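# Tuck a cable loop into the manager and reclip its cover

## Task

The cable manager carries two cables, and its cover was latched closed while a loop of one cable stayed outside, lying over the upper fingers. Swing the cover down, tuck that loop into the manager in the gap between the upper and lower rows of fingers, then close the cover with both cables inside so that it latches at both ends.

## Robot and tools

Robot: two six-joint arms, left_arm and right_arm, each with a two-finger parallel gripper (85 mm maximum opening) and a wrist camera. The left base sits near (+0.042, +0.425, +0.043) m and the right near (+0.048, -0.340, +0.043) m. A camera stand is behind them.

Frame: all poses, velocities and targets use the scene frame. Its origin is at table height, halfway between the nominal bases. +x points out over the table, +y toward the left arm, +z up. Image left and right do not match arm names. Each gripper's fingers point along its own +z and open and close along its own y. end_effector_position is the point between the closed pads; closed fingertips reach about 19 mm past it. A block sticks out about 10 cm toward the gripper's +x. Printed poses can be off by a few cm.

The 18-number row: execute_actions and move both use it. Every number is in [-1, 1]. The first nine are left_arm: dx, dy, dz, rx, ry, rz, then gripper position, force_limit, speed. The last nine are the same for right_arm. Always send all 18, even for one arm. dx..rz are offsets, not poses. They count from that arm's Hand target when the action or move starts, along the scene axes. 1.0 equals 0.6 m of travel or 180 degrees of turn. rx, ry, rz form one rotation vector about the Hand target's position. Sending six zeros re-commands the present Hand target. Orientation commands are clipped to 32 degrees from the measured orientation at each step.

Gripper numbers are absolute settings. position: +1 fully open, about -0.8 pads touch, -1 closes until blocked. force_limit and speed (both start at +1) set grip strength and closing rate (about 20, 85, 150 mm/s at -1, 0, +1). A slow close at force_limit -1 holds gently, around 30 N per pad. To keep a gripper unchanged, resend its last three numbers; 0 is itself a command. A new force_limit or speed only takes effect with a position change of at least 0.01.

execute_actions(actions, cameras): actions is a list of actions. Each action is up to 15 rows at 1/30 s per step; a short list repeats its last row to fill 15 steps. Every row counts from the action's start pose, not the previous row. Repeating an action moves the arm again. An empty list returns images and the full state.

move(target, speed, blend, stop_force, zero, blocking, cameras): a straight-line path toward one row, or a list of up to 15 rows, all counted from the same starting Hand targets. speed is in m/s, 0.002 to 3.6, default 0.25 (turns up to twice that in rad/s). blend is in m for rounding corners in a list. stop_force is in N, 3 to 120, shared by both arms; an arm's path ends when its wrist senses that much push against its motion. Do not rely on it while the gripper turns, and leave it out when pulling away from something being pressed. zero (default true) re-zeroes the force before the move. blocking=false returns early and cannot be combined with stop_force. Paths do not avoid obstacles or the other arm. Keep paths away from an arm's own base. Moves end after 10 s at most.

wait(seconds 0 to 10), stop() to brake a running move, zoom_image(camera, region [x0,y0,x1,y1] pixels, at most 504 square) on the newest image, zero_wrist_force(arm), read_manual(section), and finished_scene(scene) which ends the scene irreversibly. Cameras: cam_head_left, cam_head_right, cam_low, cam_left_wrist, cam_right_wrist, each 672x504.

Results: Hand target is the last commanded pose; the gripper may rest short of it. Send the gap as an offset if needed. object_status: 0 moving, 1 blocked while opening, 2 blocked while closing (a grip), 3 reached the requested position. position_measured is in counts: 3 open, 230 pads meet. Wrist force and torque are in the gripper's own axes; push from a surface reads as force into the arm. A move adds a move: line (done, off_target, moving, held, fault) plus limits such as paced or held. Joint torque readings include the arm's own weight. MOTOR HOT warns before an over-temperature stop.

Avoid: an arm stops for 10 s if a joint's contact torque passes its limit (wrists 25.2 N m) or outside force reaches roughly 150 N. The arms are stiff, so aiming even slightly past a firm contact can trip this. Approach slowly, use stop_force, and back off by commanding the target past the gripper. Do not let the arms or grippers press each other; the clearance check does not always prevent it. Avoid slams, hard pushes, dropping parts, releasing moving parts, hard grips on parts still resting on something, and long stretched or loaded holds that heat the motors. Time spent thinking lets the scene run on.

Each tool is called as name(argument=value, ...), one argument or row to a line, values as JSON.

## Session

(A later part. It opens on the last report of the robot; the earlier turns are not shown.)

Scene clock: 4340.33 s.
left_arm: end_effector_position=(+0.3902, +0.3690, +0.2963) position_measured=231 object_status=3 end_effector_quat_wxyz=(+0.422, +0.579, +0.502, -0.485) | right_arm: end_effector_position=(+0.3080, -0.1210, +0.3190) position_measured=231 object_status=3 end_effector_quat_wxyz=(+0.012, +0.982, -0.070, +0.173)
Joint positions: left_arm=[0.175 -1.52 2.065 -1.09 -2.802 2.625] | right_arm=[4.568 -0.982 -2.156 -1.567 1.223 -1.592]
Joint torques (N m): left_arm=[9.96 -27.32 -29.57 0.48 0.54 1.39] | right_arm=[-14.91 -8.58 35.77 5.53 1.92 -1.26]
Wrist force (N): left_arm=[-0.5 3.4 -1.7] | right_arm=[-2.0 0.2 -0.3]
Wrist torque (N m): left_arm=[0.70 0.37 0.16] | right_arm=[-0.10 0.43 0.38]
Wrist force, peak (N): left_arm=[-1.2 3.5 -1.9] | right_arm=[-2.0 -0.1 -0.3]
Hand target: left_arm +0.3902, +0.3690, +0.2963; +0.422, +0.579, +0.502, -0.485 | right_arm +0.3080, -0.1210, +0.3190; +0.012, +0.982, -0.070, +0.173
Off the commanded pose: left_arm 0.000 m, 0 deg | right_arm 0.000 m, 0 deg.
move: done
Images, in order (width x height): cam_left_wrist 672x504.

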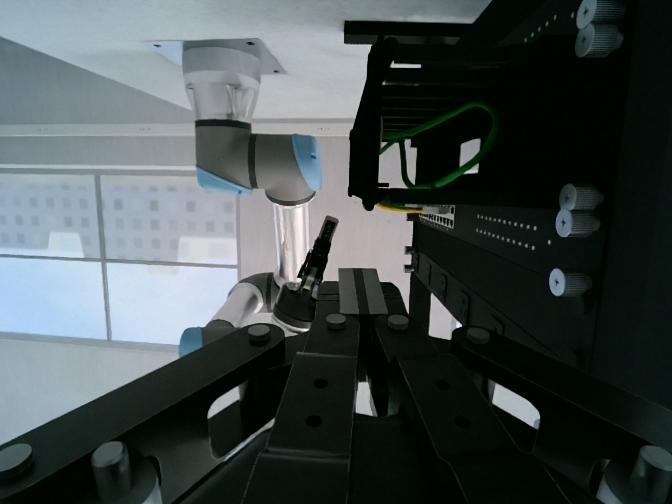

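move(
  target=[
    [0.0464,-0.0397,-0.135,0,0,0,-1,-0.8,-0.5,0,0,0,0,0,0,-1,-0.9,-0.8],
    [0.0276,-0.1739,-0.135,0,0,0,-1,-0.8,-0.5,0,0,0,0,0,0,-1,-0.9,-0.8],
  ],
  speed=[0.15,0.06],
  stop_force=12,
  cameras=["cam_left_wrist","cam_right_wrist"],
)

Scene clock: 4434.97 s.
left_arm: end_effector_position=(+0.4068, +0.2647, +0.2153) position_measured=231 object_status=3 end_effector_quat_wxyz=(+0.422, +0.579, +0.502, -0.485) | right_arm: end_effector_position=(+0.3080, -0.1210, +0.3190) position_measured=231 object_status=3 end_effector_quat_wxyz=(+0.012, +0.982, -0.070, +0.173)
Joint positions: left_arm=[-0.089 -1.339 2.399 -2.461 -2.965 1.746] | right_arm=[4.568 -0.982 -2.156 -1.567 1.223 -1.592]
Joint torques (N m): left_arm=[-13.34 -16.52 -5.32 -3.89 -0.6 -1.41] | right_arm=[-14.46 -7.81 36.35 5.35 1.6 -1.53]
Wrist force (N): left_arm=[-0.9 3.2 -1.3] | right_arm=[-1.8 -0.2 -0.4]
Wrist torque (N m): left_arm=[0.69 0.41 0.26] | right_arm=[-0.15 0.41 0.38]
Wrist force, peak (N): left_arm=[-1.9 2.8 -2.6] | right_arm=[-2.1 -0.1 -0.5]
Hand target: left_arm +0.4068, +0.2647, +0.2153; +0.422, +0.579, +0.502, -0.485 | right_arm +0.3080, -0.1210, +0.3190; +0.012, +0.982, -0.070, +0.173
Off the commanded pose: left_arm 0.000 m, 0 deg | right_arm 0.000 m, 0 deg.
move: done
Images, in order (width x height): cam_left_wrist 672x504, cam_right_wrist 672x504.

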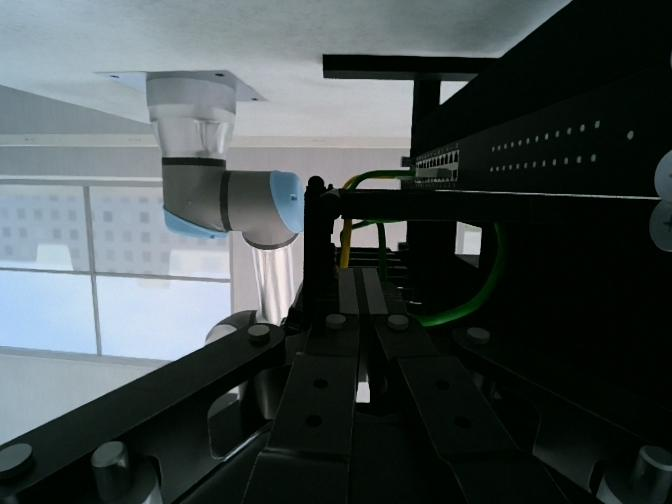

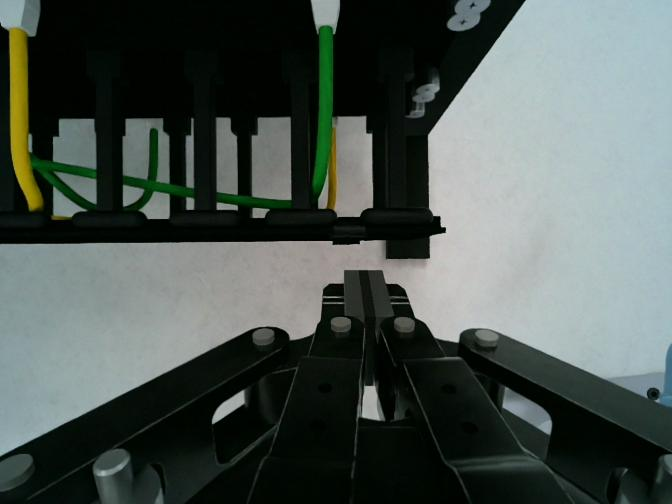

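move(
  target=[-0.0215,0.003,0,0,0,0,-1,-0.8,-0.5,0,0,0,0,0,0,-1,-0.9,-0.8],
  speed=0.005,
  stop_force=5,
  cameras=["cam_left_wrist","cam_right_wrist"],
)

zoom_image(
  camera="cam_right_wrist",
  region=[250, 150, 500, 300],
)

Scene clock: 4441.70 s.
left_arm: end_effector_position=(+0.4054, +0.2648, +0.2153) position_measured=231 object_status=3 end_effector_quat_wxyz=(+0.422, +0.579, +0.502, -0.485) | right_arm: end_effector_position=(+0.3080, -0.1210, +0.3190) position_measured=231 object_status=3 end_effector_quat_wxyz=(+0.012, +0.982, -0.070, +0.173)
Joint positions: left_arm=[-0.089 -1.342 2.402 -2.461 -2.965 1.746] | right_arm=[4.568 -0.982 -2.156 -1.567 1.223 -1.592]
Joint torques (N m): left_arm=[-2.95 -17 -21.16 -1.06 -1.05 -1.27] | right_arm=[-14.23 -8.83 36.71 5.55 1.81 -1.14]
Wrist force (N): left_arm=[-0.9 6.8 -1.6] | right_arm=[-1.7 -0.1 -0.2]
Wrist torque (N m): left_arm=[0.69 0.41 0.26] | right_arm=[-0.14 0.37 0.38]
Wrist force, peak (N): left_arm=[0.9 13.1 -1.0] | right_arm=[-2.0 0.2 -0.6]
Hand target: left_arm +0.4054, +0.2648, +0.2153; +0.422, +0.579, +0.502, -0.485 (not the last commanded pose) | right_arm +0.3080, -0.1210, +0.3190; +0.012, +0.982, -0.070, +0.173
Off the commanded pose: left_arm 0.012 m, 0 deg | right_arm 0.000 m, 0 deg.
move: contact (left_arm)
Images, in order (width x height): cam_left_wrist 672x504, cam_right_wrist 672x504.

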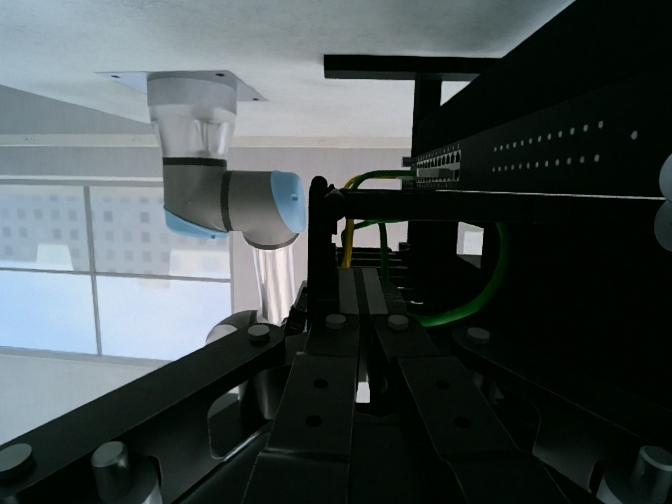

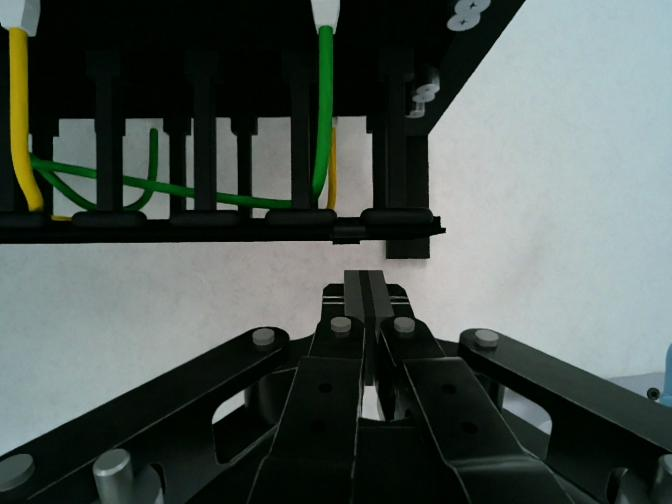

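Scaled by 2.016 from the camera's 672x504 image, which has a finer 960x720 frame.

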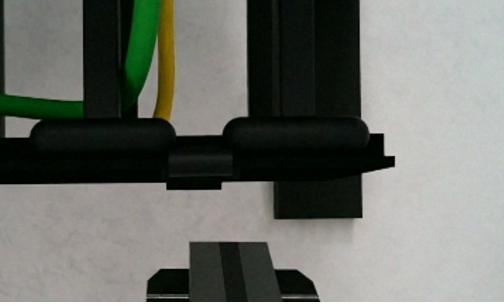

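move(
  target=[
    [0.004,-0.0006,0,0,0,0,-1,-0.8,-0.5,0,0,0,0,0,0,-1,-0.9,-0.8],
    [0.0282,0.1640,0,0,0,0,-1,-0.8,-0.5,0,0,0,0,0,0,-1,-0.9,-0.8],
    [-0.08,0.22,0.1,0,0,0,-1,-0.8,-0.5,0,0,0,0,0,0,-1,-0.9,-0.8],
  ],
  speed=[0.02,0.15,0.25],
  blend=[0,0.02,0],
)

move(
  target=[0,0,0,0,0,0,-1,-0.8,-0.5,0.0831,0.5909,0,0,0,0,-1,-0.9,-0.8],
  speed=0.3,
  cameras=["cam_head_right","cam_right_wrist"],
)

zoom_image(
  camera="cam_right_wrist",
  region=[250, 150, 500, 300],
)

Scene clock: 4458.20 s.
left_arm: end_effector_position=(+0.3574, +0.3968, +0.2753) position_measured=231 object_status=3 end_effector_quat_wxyz=(+0.422, +0.579, +0.502, -0.485) | right_arm: end_effector_position=(+0.3080, -0.1210, +0.3190) position_measured=231 object_status=3 end_effector_quat_wxyz=(+0.012, +0.982, -0.070, +0.173)
Joint positions: left_arm=[0.259 -1.512 2.106 -1.038 -2.728 2.733] | right_arm=[4.568 -0.982 -2.156 -1.567 1.223 -1.592]
Joint torques (N m): left_arm=[9.42 -14.06 -27.84 0.92 0.64 1.45] | right_arm=[-13.74 -10.02 37.65 5.23 1.62 -1.34]
Wrist force (N): left_arm=[-0.6 3.3 -1.9] | right_arm=[-1.4 0.3 -0.3]
Wrist torque (N m): left_arm=[0.70 0.37 0.17] | right_arm=[-0.08 0.33 0.38]
Wrist force, peak (N): left_arm=[-0.9 7.0 -1.6] | right_arm=[-2.1 0.2 -0.5]
Hand target: left_arm +0.3574, +0.3968, +0.2753; +0.422, +0.579, +0.502, -0.485 | right_arm +0.3080, -0.1210, +0.3190; +0.012, +0.982, -0.070, +0.173
Off the commanded pose: left_arm 0.000 m, 0 deg | right_arm 0.000 m, 0 deg.
move: done

Scene clock: 4460.13 s.
left_arm: end_effector_position=(+0.3574, +0.3968, +0.2753) position_measured=231 object_status=3 end_effector_quat_wxyz=(+0.422, +0.579, +0.502, -0.485) | right_arm: end_effector_position=(+0.3578, +0.2335, +0.3190) position_measured=231 object_status=3 end_effector_quat_wxyz=(+0.012, +0.982, -0.070, +0.173)
Joint positions: left_arm=[0.259 -1.511 2.105 -1.038 -2.727 2.734] | right_arm=[4.581 -1.866 -1.407 -1.437 1.222 -1.578]
Joint torques (N m): left_arm=[9.45 -14.17 -28.17 1 0.53 1.41] | right_arm=[-14.85 30.37 37.33 0.16 1.66 -1.21]
Wrist force (N): left_arm=[-0.9 3.2 -2.0] | right_arm=[-1.6 0.0 -0.4]
Wrist torque (N m): left_arm=[0.67 0.41 0.17] | right_arm=[-0.11 0.37 0.37]
Wrist force, peak (N): left_arm=[-1.4 3.6 -1.9] | right_arm=[-2.0 -2.3 -0.2]
Hand target: left_arm +0.3574, +0.3968, +0.2753; +0.422, +0.579, +0.502, -0.485 | right_arm +0.3578, +0.2336, +0.3190; +0.012, +0.982, -0.070, +0.173
Off the commanded pose: left_arm 0.000 m, 0 deg | right_arm 0.000 m, 0 deg.
move: done
Images, in order (width x height): cam_head_right 672x504, cam_right_wrist 672x504.

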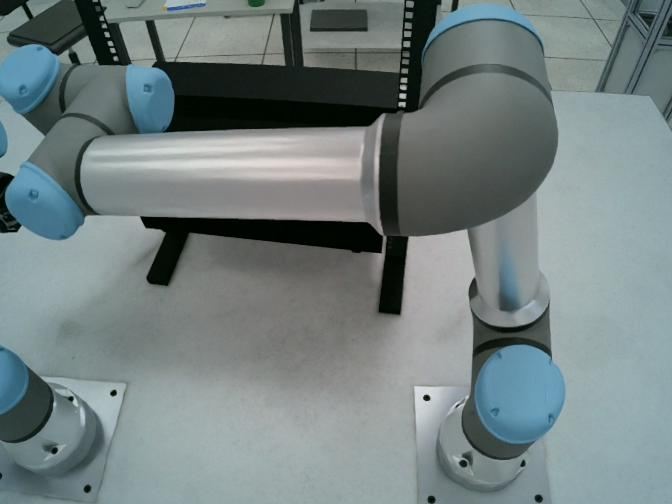

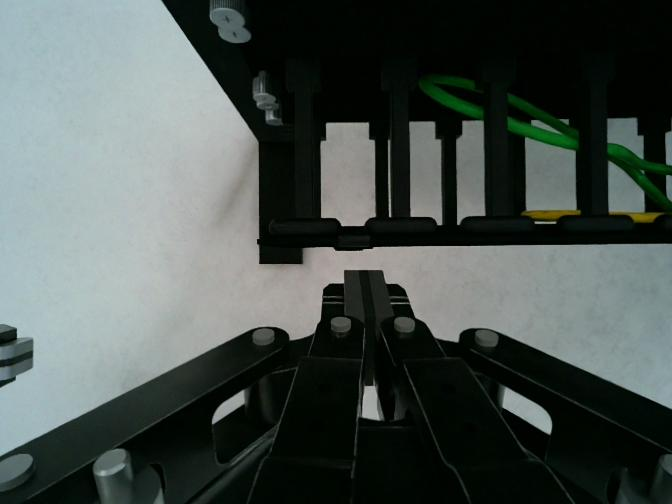

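Scaled by 2.016 from the camera's 672x504 image, which has a finer 960x720 frame.

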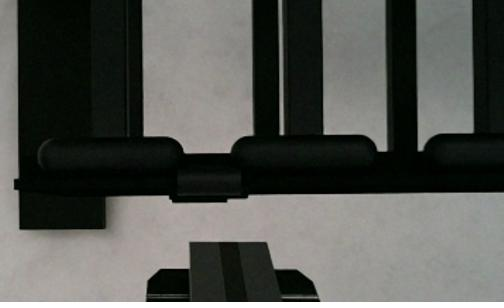

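move(
  target=[0,0,0,0,0,0,-1,-0.8,-0.5,-0.0116,0.0064,-0.08,0,0,0,-1,-0.9,-0.8],
  speed=0.1,
  stop_force=8,
  cameras=["cam_right_wrist"],
)

zoom_image(
  camera="cam_right_wrist",
  region=[240, 150, 440, 270],
)

move(
  target=[0,0,0,0,0,0,-1,-0.8,-0.5,0,0,0.06,0,0,0,-1,-0.9,-0.8],
  speed=0.15,
)

move(
  target=[0,0,0,0,0,0,-1,-0.8,-0.5,-0.0831,-0.5909,0,0,0,0,-1,-0.9,-0.8],
  speed=0.3,
)

move(
  target=[0,0,0,0,0,0,-1,-0.8,-0.5,0,0,-0.06,0,0,0,-1,-0.9,-0.8],
  speed=0.15,
  stop_force=8,
  cameras=["cam_right_wrist"],
)

zoom_image(
  camera="cam_right_wrist",
  region=[240, 150, 440, 270],
)

Scene clock: 4505.33 s.
left_arm: end_effector_position=(+0.3574, +0.3968, +0.2753) position_measured=231 object_status=3 end_effector_quat_wxyz=(+0.422, +0.579, +0.502, -0.485) | right_arm: end_effector_position=(+0.3509, +0.2374, +0.2710) position_measured=231 object_status=3 end_effector_quat_wxyz=(+0.012, +0.982, -0.070, +0.173)
Joint positions: left_arm=[0.259 -1.511 2.105 -1.038 -2.727 2.734] | right_arm=[4.593 -1.89 -1.498 -1.326 1.222 -1.565]
Joint torques (N m): left_arm=[8.81 -14.58 -28.65 0.95 0.47 1.2] | right_arm=[15.04 30.22 12.49 5.21 -3.25 1.37]
Wrist force (N): left_arm=[-0.9 3.1 -2.0] | right_arm=[-1.8 -0.1 -0.3]
Wrist torque (N m): left_arm=[0.66 0.42 0.17] | right_arm=[-0.13 0.40 0.20]
Wrist force, peak (N): left_arm=[-1.0 3.6 -2.1] | right_arm=[-2.2 -0.4 0.7]
Hand target: left_arm +0.3574, +0.3968, +0.2753; +0.422, +0.579, +0.502, -0.485 | right_arm +0.3509, +0.2374, +0.2710; +0.012, +0.982, -0.070, +0.173
Off the commanded pose: left_arm 0.000 m, 0 deg | right_arm 0.000 m, 0 deg.
move: done
Images, in order (width x height): cam_right_wrist 672x504.

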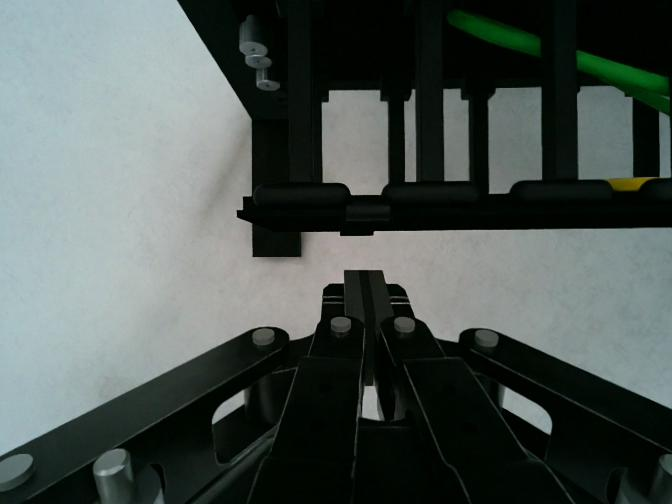

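Scaled by 2.520 from the camera's 672x504 image, which has a finer 960x720 frame.

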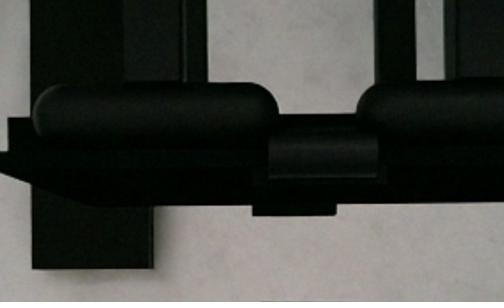

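Scene clock: 4506.23 s.
left_arm: end_effector_position=(+0.3574, +0.3968, +0.2753) position_measured=231 object_status=3 end_effector_quat_wxyz=(+0.422, +0.579, +0.502, -0.485) | right_arm: end_effector_position=(+0.3509, +0.2374, +0.3069) position_measured=231 object_status=3 end_effector_quat_wxyz=(+0.012, +0.982, -0.070, +0.173)
Joint positions: left_arm=[0.259 -1.511 2.105 -1.038 -2.727 2.734] | right_arm=[4.593 -1.873 -1.428 -1.413 1.222 -1.565]
Joint torques (N m): left_arm=[9.4 -14.04 -28.18 0.98 0.5 1.43] | right_arm=[13.72 48.83 36.32 0.13 -0.61 1.37]
Wrist force (N): left_arm=[-0.7 3.4 -1.9] | right_arm=[-1.6 -0.1 -0.1]
Wrist torque (N m): left_arm=[0.71 0.39 0.17] | right_arm=[-0.13 0.38 0.21]
Wrist force, peak (N): left_arm=[-0.8 3.6 -2.1] | right_arm=[-2.0 -0.2 0.7]
Hand target: left_arm +0.3574, +0.3968, +0.2753; +0.422, +0.579, +0.502, -0.485 | right_arm +0.3509, +0.2374, +0.3070; +0.012, +0.982, -0.070, +0.173
Off the commanded pose: left_arm 0.000 m, 0 deg | right_arm 0.000 m, 0 deg.
move: done

Scene clock: 4508.13 s.
left_arm: end_effector_position=(+0.3574, +0.3968, +0.2753) position_measured=231 object_status=3 end_effector_quat_wxyz=(+0.422, +0.579, +0.502, -0.485) | right_arm: end_effector_position=(+0.3010, -0.1171, +0.3069) position_measured=231 object_status=3 end_effector_quat_wxyz=(+0.012, +0.982, -0.070, +0.173)
Joint positions: left_arm=[0.259 -1.511 2.105 -1.038 -2.727 2.734] | right_arm=[4.597 -0.98 -2.185 -1.551 1.222 -1.561]
Joint torques (N m): left_arm=[9.29 -14.35 -28.47 1.02 0.42 1.34] | right_arm=[15.18 10.11 14.38 0.11 -3.21 1.27]
Wrist force (N): left_arm=[-0.8 3.2 -1.8] | right_arm=[-1.5 0.0 -0.1]
Wrist torque (N m): left_arm=[0.68 0.40 0.17] | right_arm=[-0.12 0.34 0.21]
Wrist force, peak (N): left_arm=[-1.0 3.6 -1.9] | right_arm=[-2.0 -2.2 0.0]
Hand target: left_arm +0.3574, +0.3968, +0.2753; +0.422, +0.579, +0.502, -0.485 | right_arm +0.3010, -0.1171, +0.3070; +0.012, +0.982, -0.070, +0.173
Off the commanded pose: left_arm 0.000 m, 0 deg | right_arm 0.000 m, 0 deg.
move: done

Scene clock: 4509.60 s.
left_arm: end_effector_position=(+0.3574, +0.3968, +0.2753) position_measured=231 object_status=3 end_effector_quat_wxyz=(+0.422, +0.579, +0.502, -0.485) | right_arm: end_effector_position=(+0.3010, -0.1171, +0.2710) position_measured=231 object_status=3 end_effector_quat_wxyz=(+0.012, +0.982, -0.070, +0.173)
Joint positions: left_arm=[0.259 -1.511 2.105 -1.038 -2.727 2.734] | right_arm=[4.598 -0.987 -2.274 -1.454 1.222 -1.561]
Joint torques (N m): left_arm=[8.97 -15.08 -27.6 0.9 0.53 1.29] | right_arm=[-15.75 -9.19 15.77 5.42 1.1 -1.42]
Wrist force (N): left_arm=[-0.8 3.4 -1.9] | right_arm=[-1.9 -0.1 -0.4]
Wrist torque (N m): left_arm=[0.71 0.41 0.17] | right_arm=[-0.13 0.40 0.30]
Wrist force, peak (N): left_arm=[-1.1 3.5 -2.1] | right_arm=[-2.1 0.0 0.6]
Hand target: left_arm +0.3574, +0.3968, +0.2753; +0.422, +0.579, +0.502, -0.485 | right_arm +0.3010, -0.1171, +0.2710; +0.012, +0.982, -0.070, +0.173
Off the commanded pose: left_arm 0.000 m, 0 deg | right_arm 0.000 m, 0 deg.
move: done
Images, in order (width x height): cam_right_wrist 672x504.

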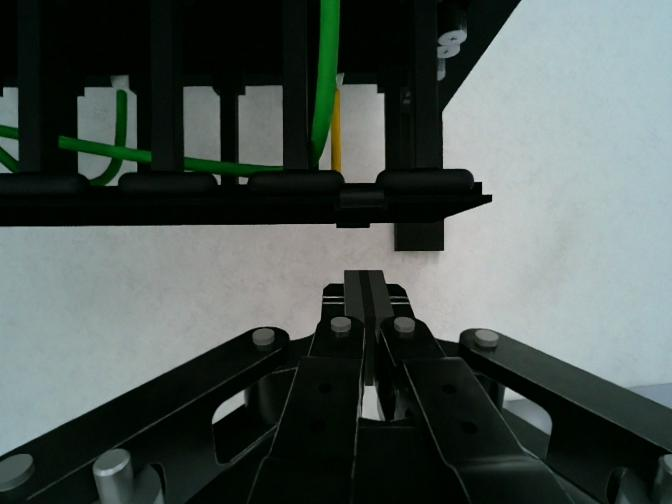

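Scaled by 2.520 from the camera's 672x504 image, which has a finer 960x720 frame.

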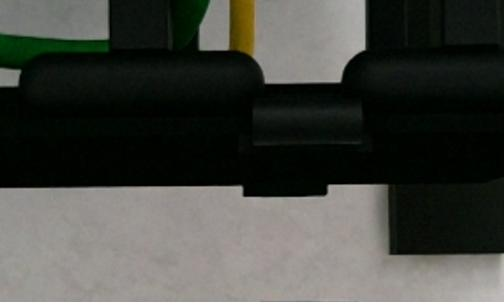

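move(
  target=[
    [0,0,0,0,0,0,-1,-0.8,-0.5,0,0,0.08,0,0,0,-1,-0.9,-0.8],
    [0,0,0,0,0,0,-1,-0.8,-0.5,0.04,0.28,0.08,0,0,0,-1,-0.9,-0.8],
  ],
  speed=0.25,
  cameras=["cam_right_wrist","cam_head_left"],
)

zoom_image(
  camera="cam_right_wrist",
  region=[100, 30, 600, 280],
)

Scene clock: 4531.70 s.
left_arm: end_effector_position=(+0.3574, +0.3968, +0.2753) position_measured=231 object_status=3 end_effector_quat_wxyz=(+0.422, +0.579, +0.502, -0.485) | right_arm: end_effector_position=(+0.3250, +0.0508, +0.3190) position_measured=231 object_status=3 end_effector_quat_wxyz=(+0.012, +0.982, -0.070, +0.173)
Joint positions: left_arm=[0.259 -1.511 2.105 -1.038 -2.727 2.734] | right_arm=[4.594 -1.426 -1.882 -1.406 1.222 -1.565]
Joint torques (N m): left_arm=[8.66 -14.24 -28.29 0.74 0.35 1.13] | right_arm=[-14.09 11.42 36.48 5.76 1.79 -1.47]
Wrist force (N): left_arm=[-0.9 3.5 -2.0] | right_arm=[-1.8 -0.2 -0.1]
Wrist torque (N m): left_arm=[0.72 0.43 0.18] | right_arm=[-0.16 0.40 0.38]
Wrist force, peak (N): left_arm=[-0.9 3.7 -1.9] | right_arm=[-1.7 -2.0 -0.2]
Hand target: left_arm +0.3574, +0.3968, +0.2753; +0.422, +0.579, +0.502, -0.485 | right_arm +0.3250, +0.0509, +0.3190; +0.012, +0.982, -0.070, +0.173
Off the commanded pose: left_arm 0.000 m, 0 deg | right_arm 0.000 m, 0 deg.
move: done
Images, in order (width x height): cam_head_left 672x504, cam_right_wrist 672x504.

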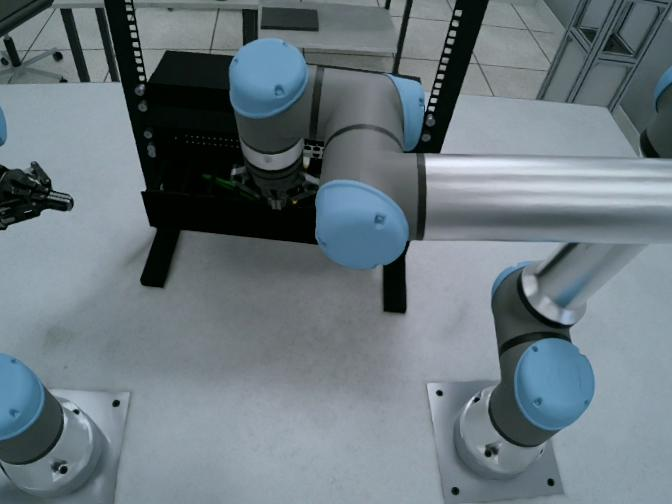

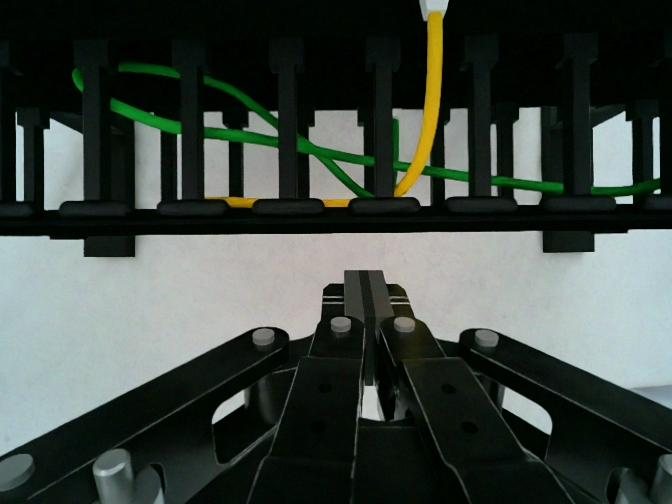

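Scaled by 1.008 from the camera's 672x504 image, which has a finer 960x720 frame.

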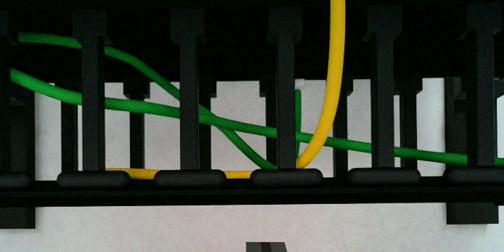

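move(
  target=[0,0,0,0,0,0,-1,-0.8,-0.5,-0.15,-0.05,0.08,0,0,0,-1,-0.9,-0.8],
  speed=0.25,
  cameras=["cam_head_right","cam_low"],
)

Scene clock: 4539.50 s.
left_arm: end_effector_position=(+0.3574, +0.3968, +0.2753) position_measured=231 object_status=3 end_effector_quat_wxyz=(+0.422, +0.579, +0.502, -0.485) | right_arm: end_effector_position=(+0.2350, +0.0209, +0.3669) position_measured=231 object_status=3 end_effector_quat_wxyz=(+0.012, +0.982, -0.070, +0.173)
Joint positions: left_arm=[0.259 -1.511 2.105 -1.038 -2.727 2.734] | right_arm=[4.821 -1.262 -1.862 -1.672 1.232 -1.324]
Joint torques (N m): left_arm=[8.53 -14.25 -28.43 0.91 0.25 1.07] | right_arm=[17.1 21.91 35.92 0 -0.41 1.15]
Wrist force (N): left_arm=[-1.0 3.4 -2.1] | right_arm=[-1.4 -0.2 -0.3]
Wrist torque (N m): left_arm=[0.71 0.45 0.17] | right_arm=[-0.15 0.33 0.19]
Wrist force, peak (N): left_arm=[-0.8 3.6 -2.1] | right_arm=[-3.0 0.4 -1.7]
Hand target: left_arm +0.3574, +0.3968, +0.2753; +0.422, +0.579, +0.502, -0.485 | right_arm +0.2350, +0.0209, +0.3670; +0.012, +0.982, -0.070, +0.173
Off the commanded pose: left_arm 0.000 m, 0 deg | right_arm 0.000 m, 0 deg.
move: done
Images, in order (width x height): cam_head_right 672x504, cam_low 672x504.

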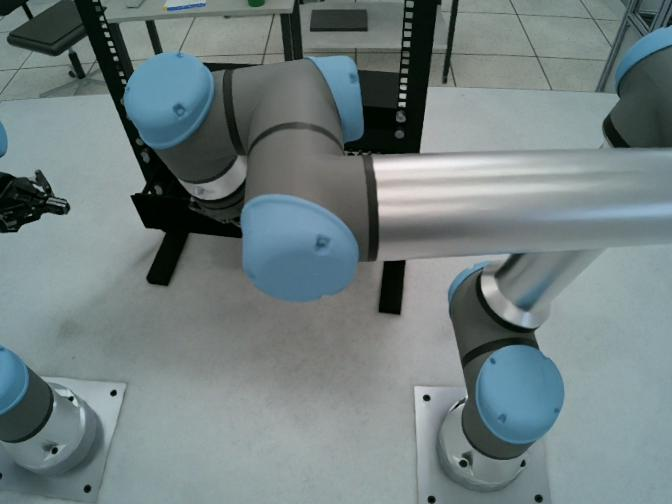

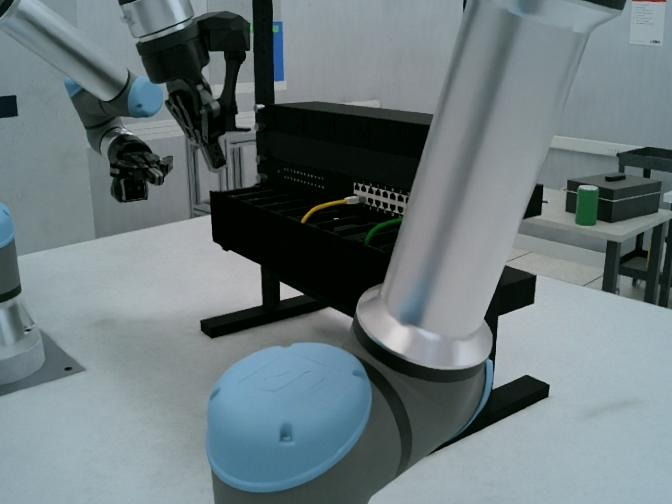

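finished_scene(
  scene=1,
)

The scene is finished: the task was done.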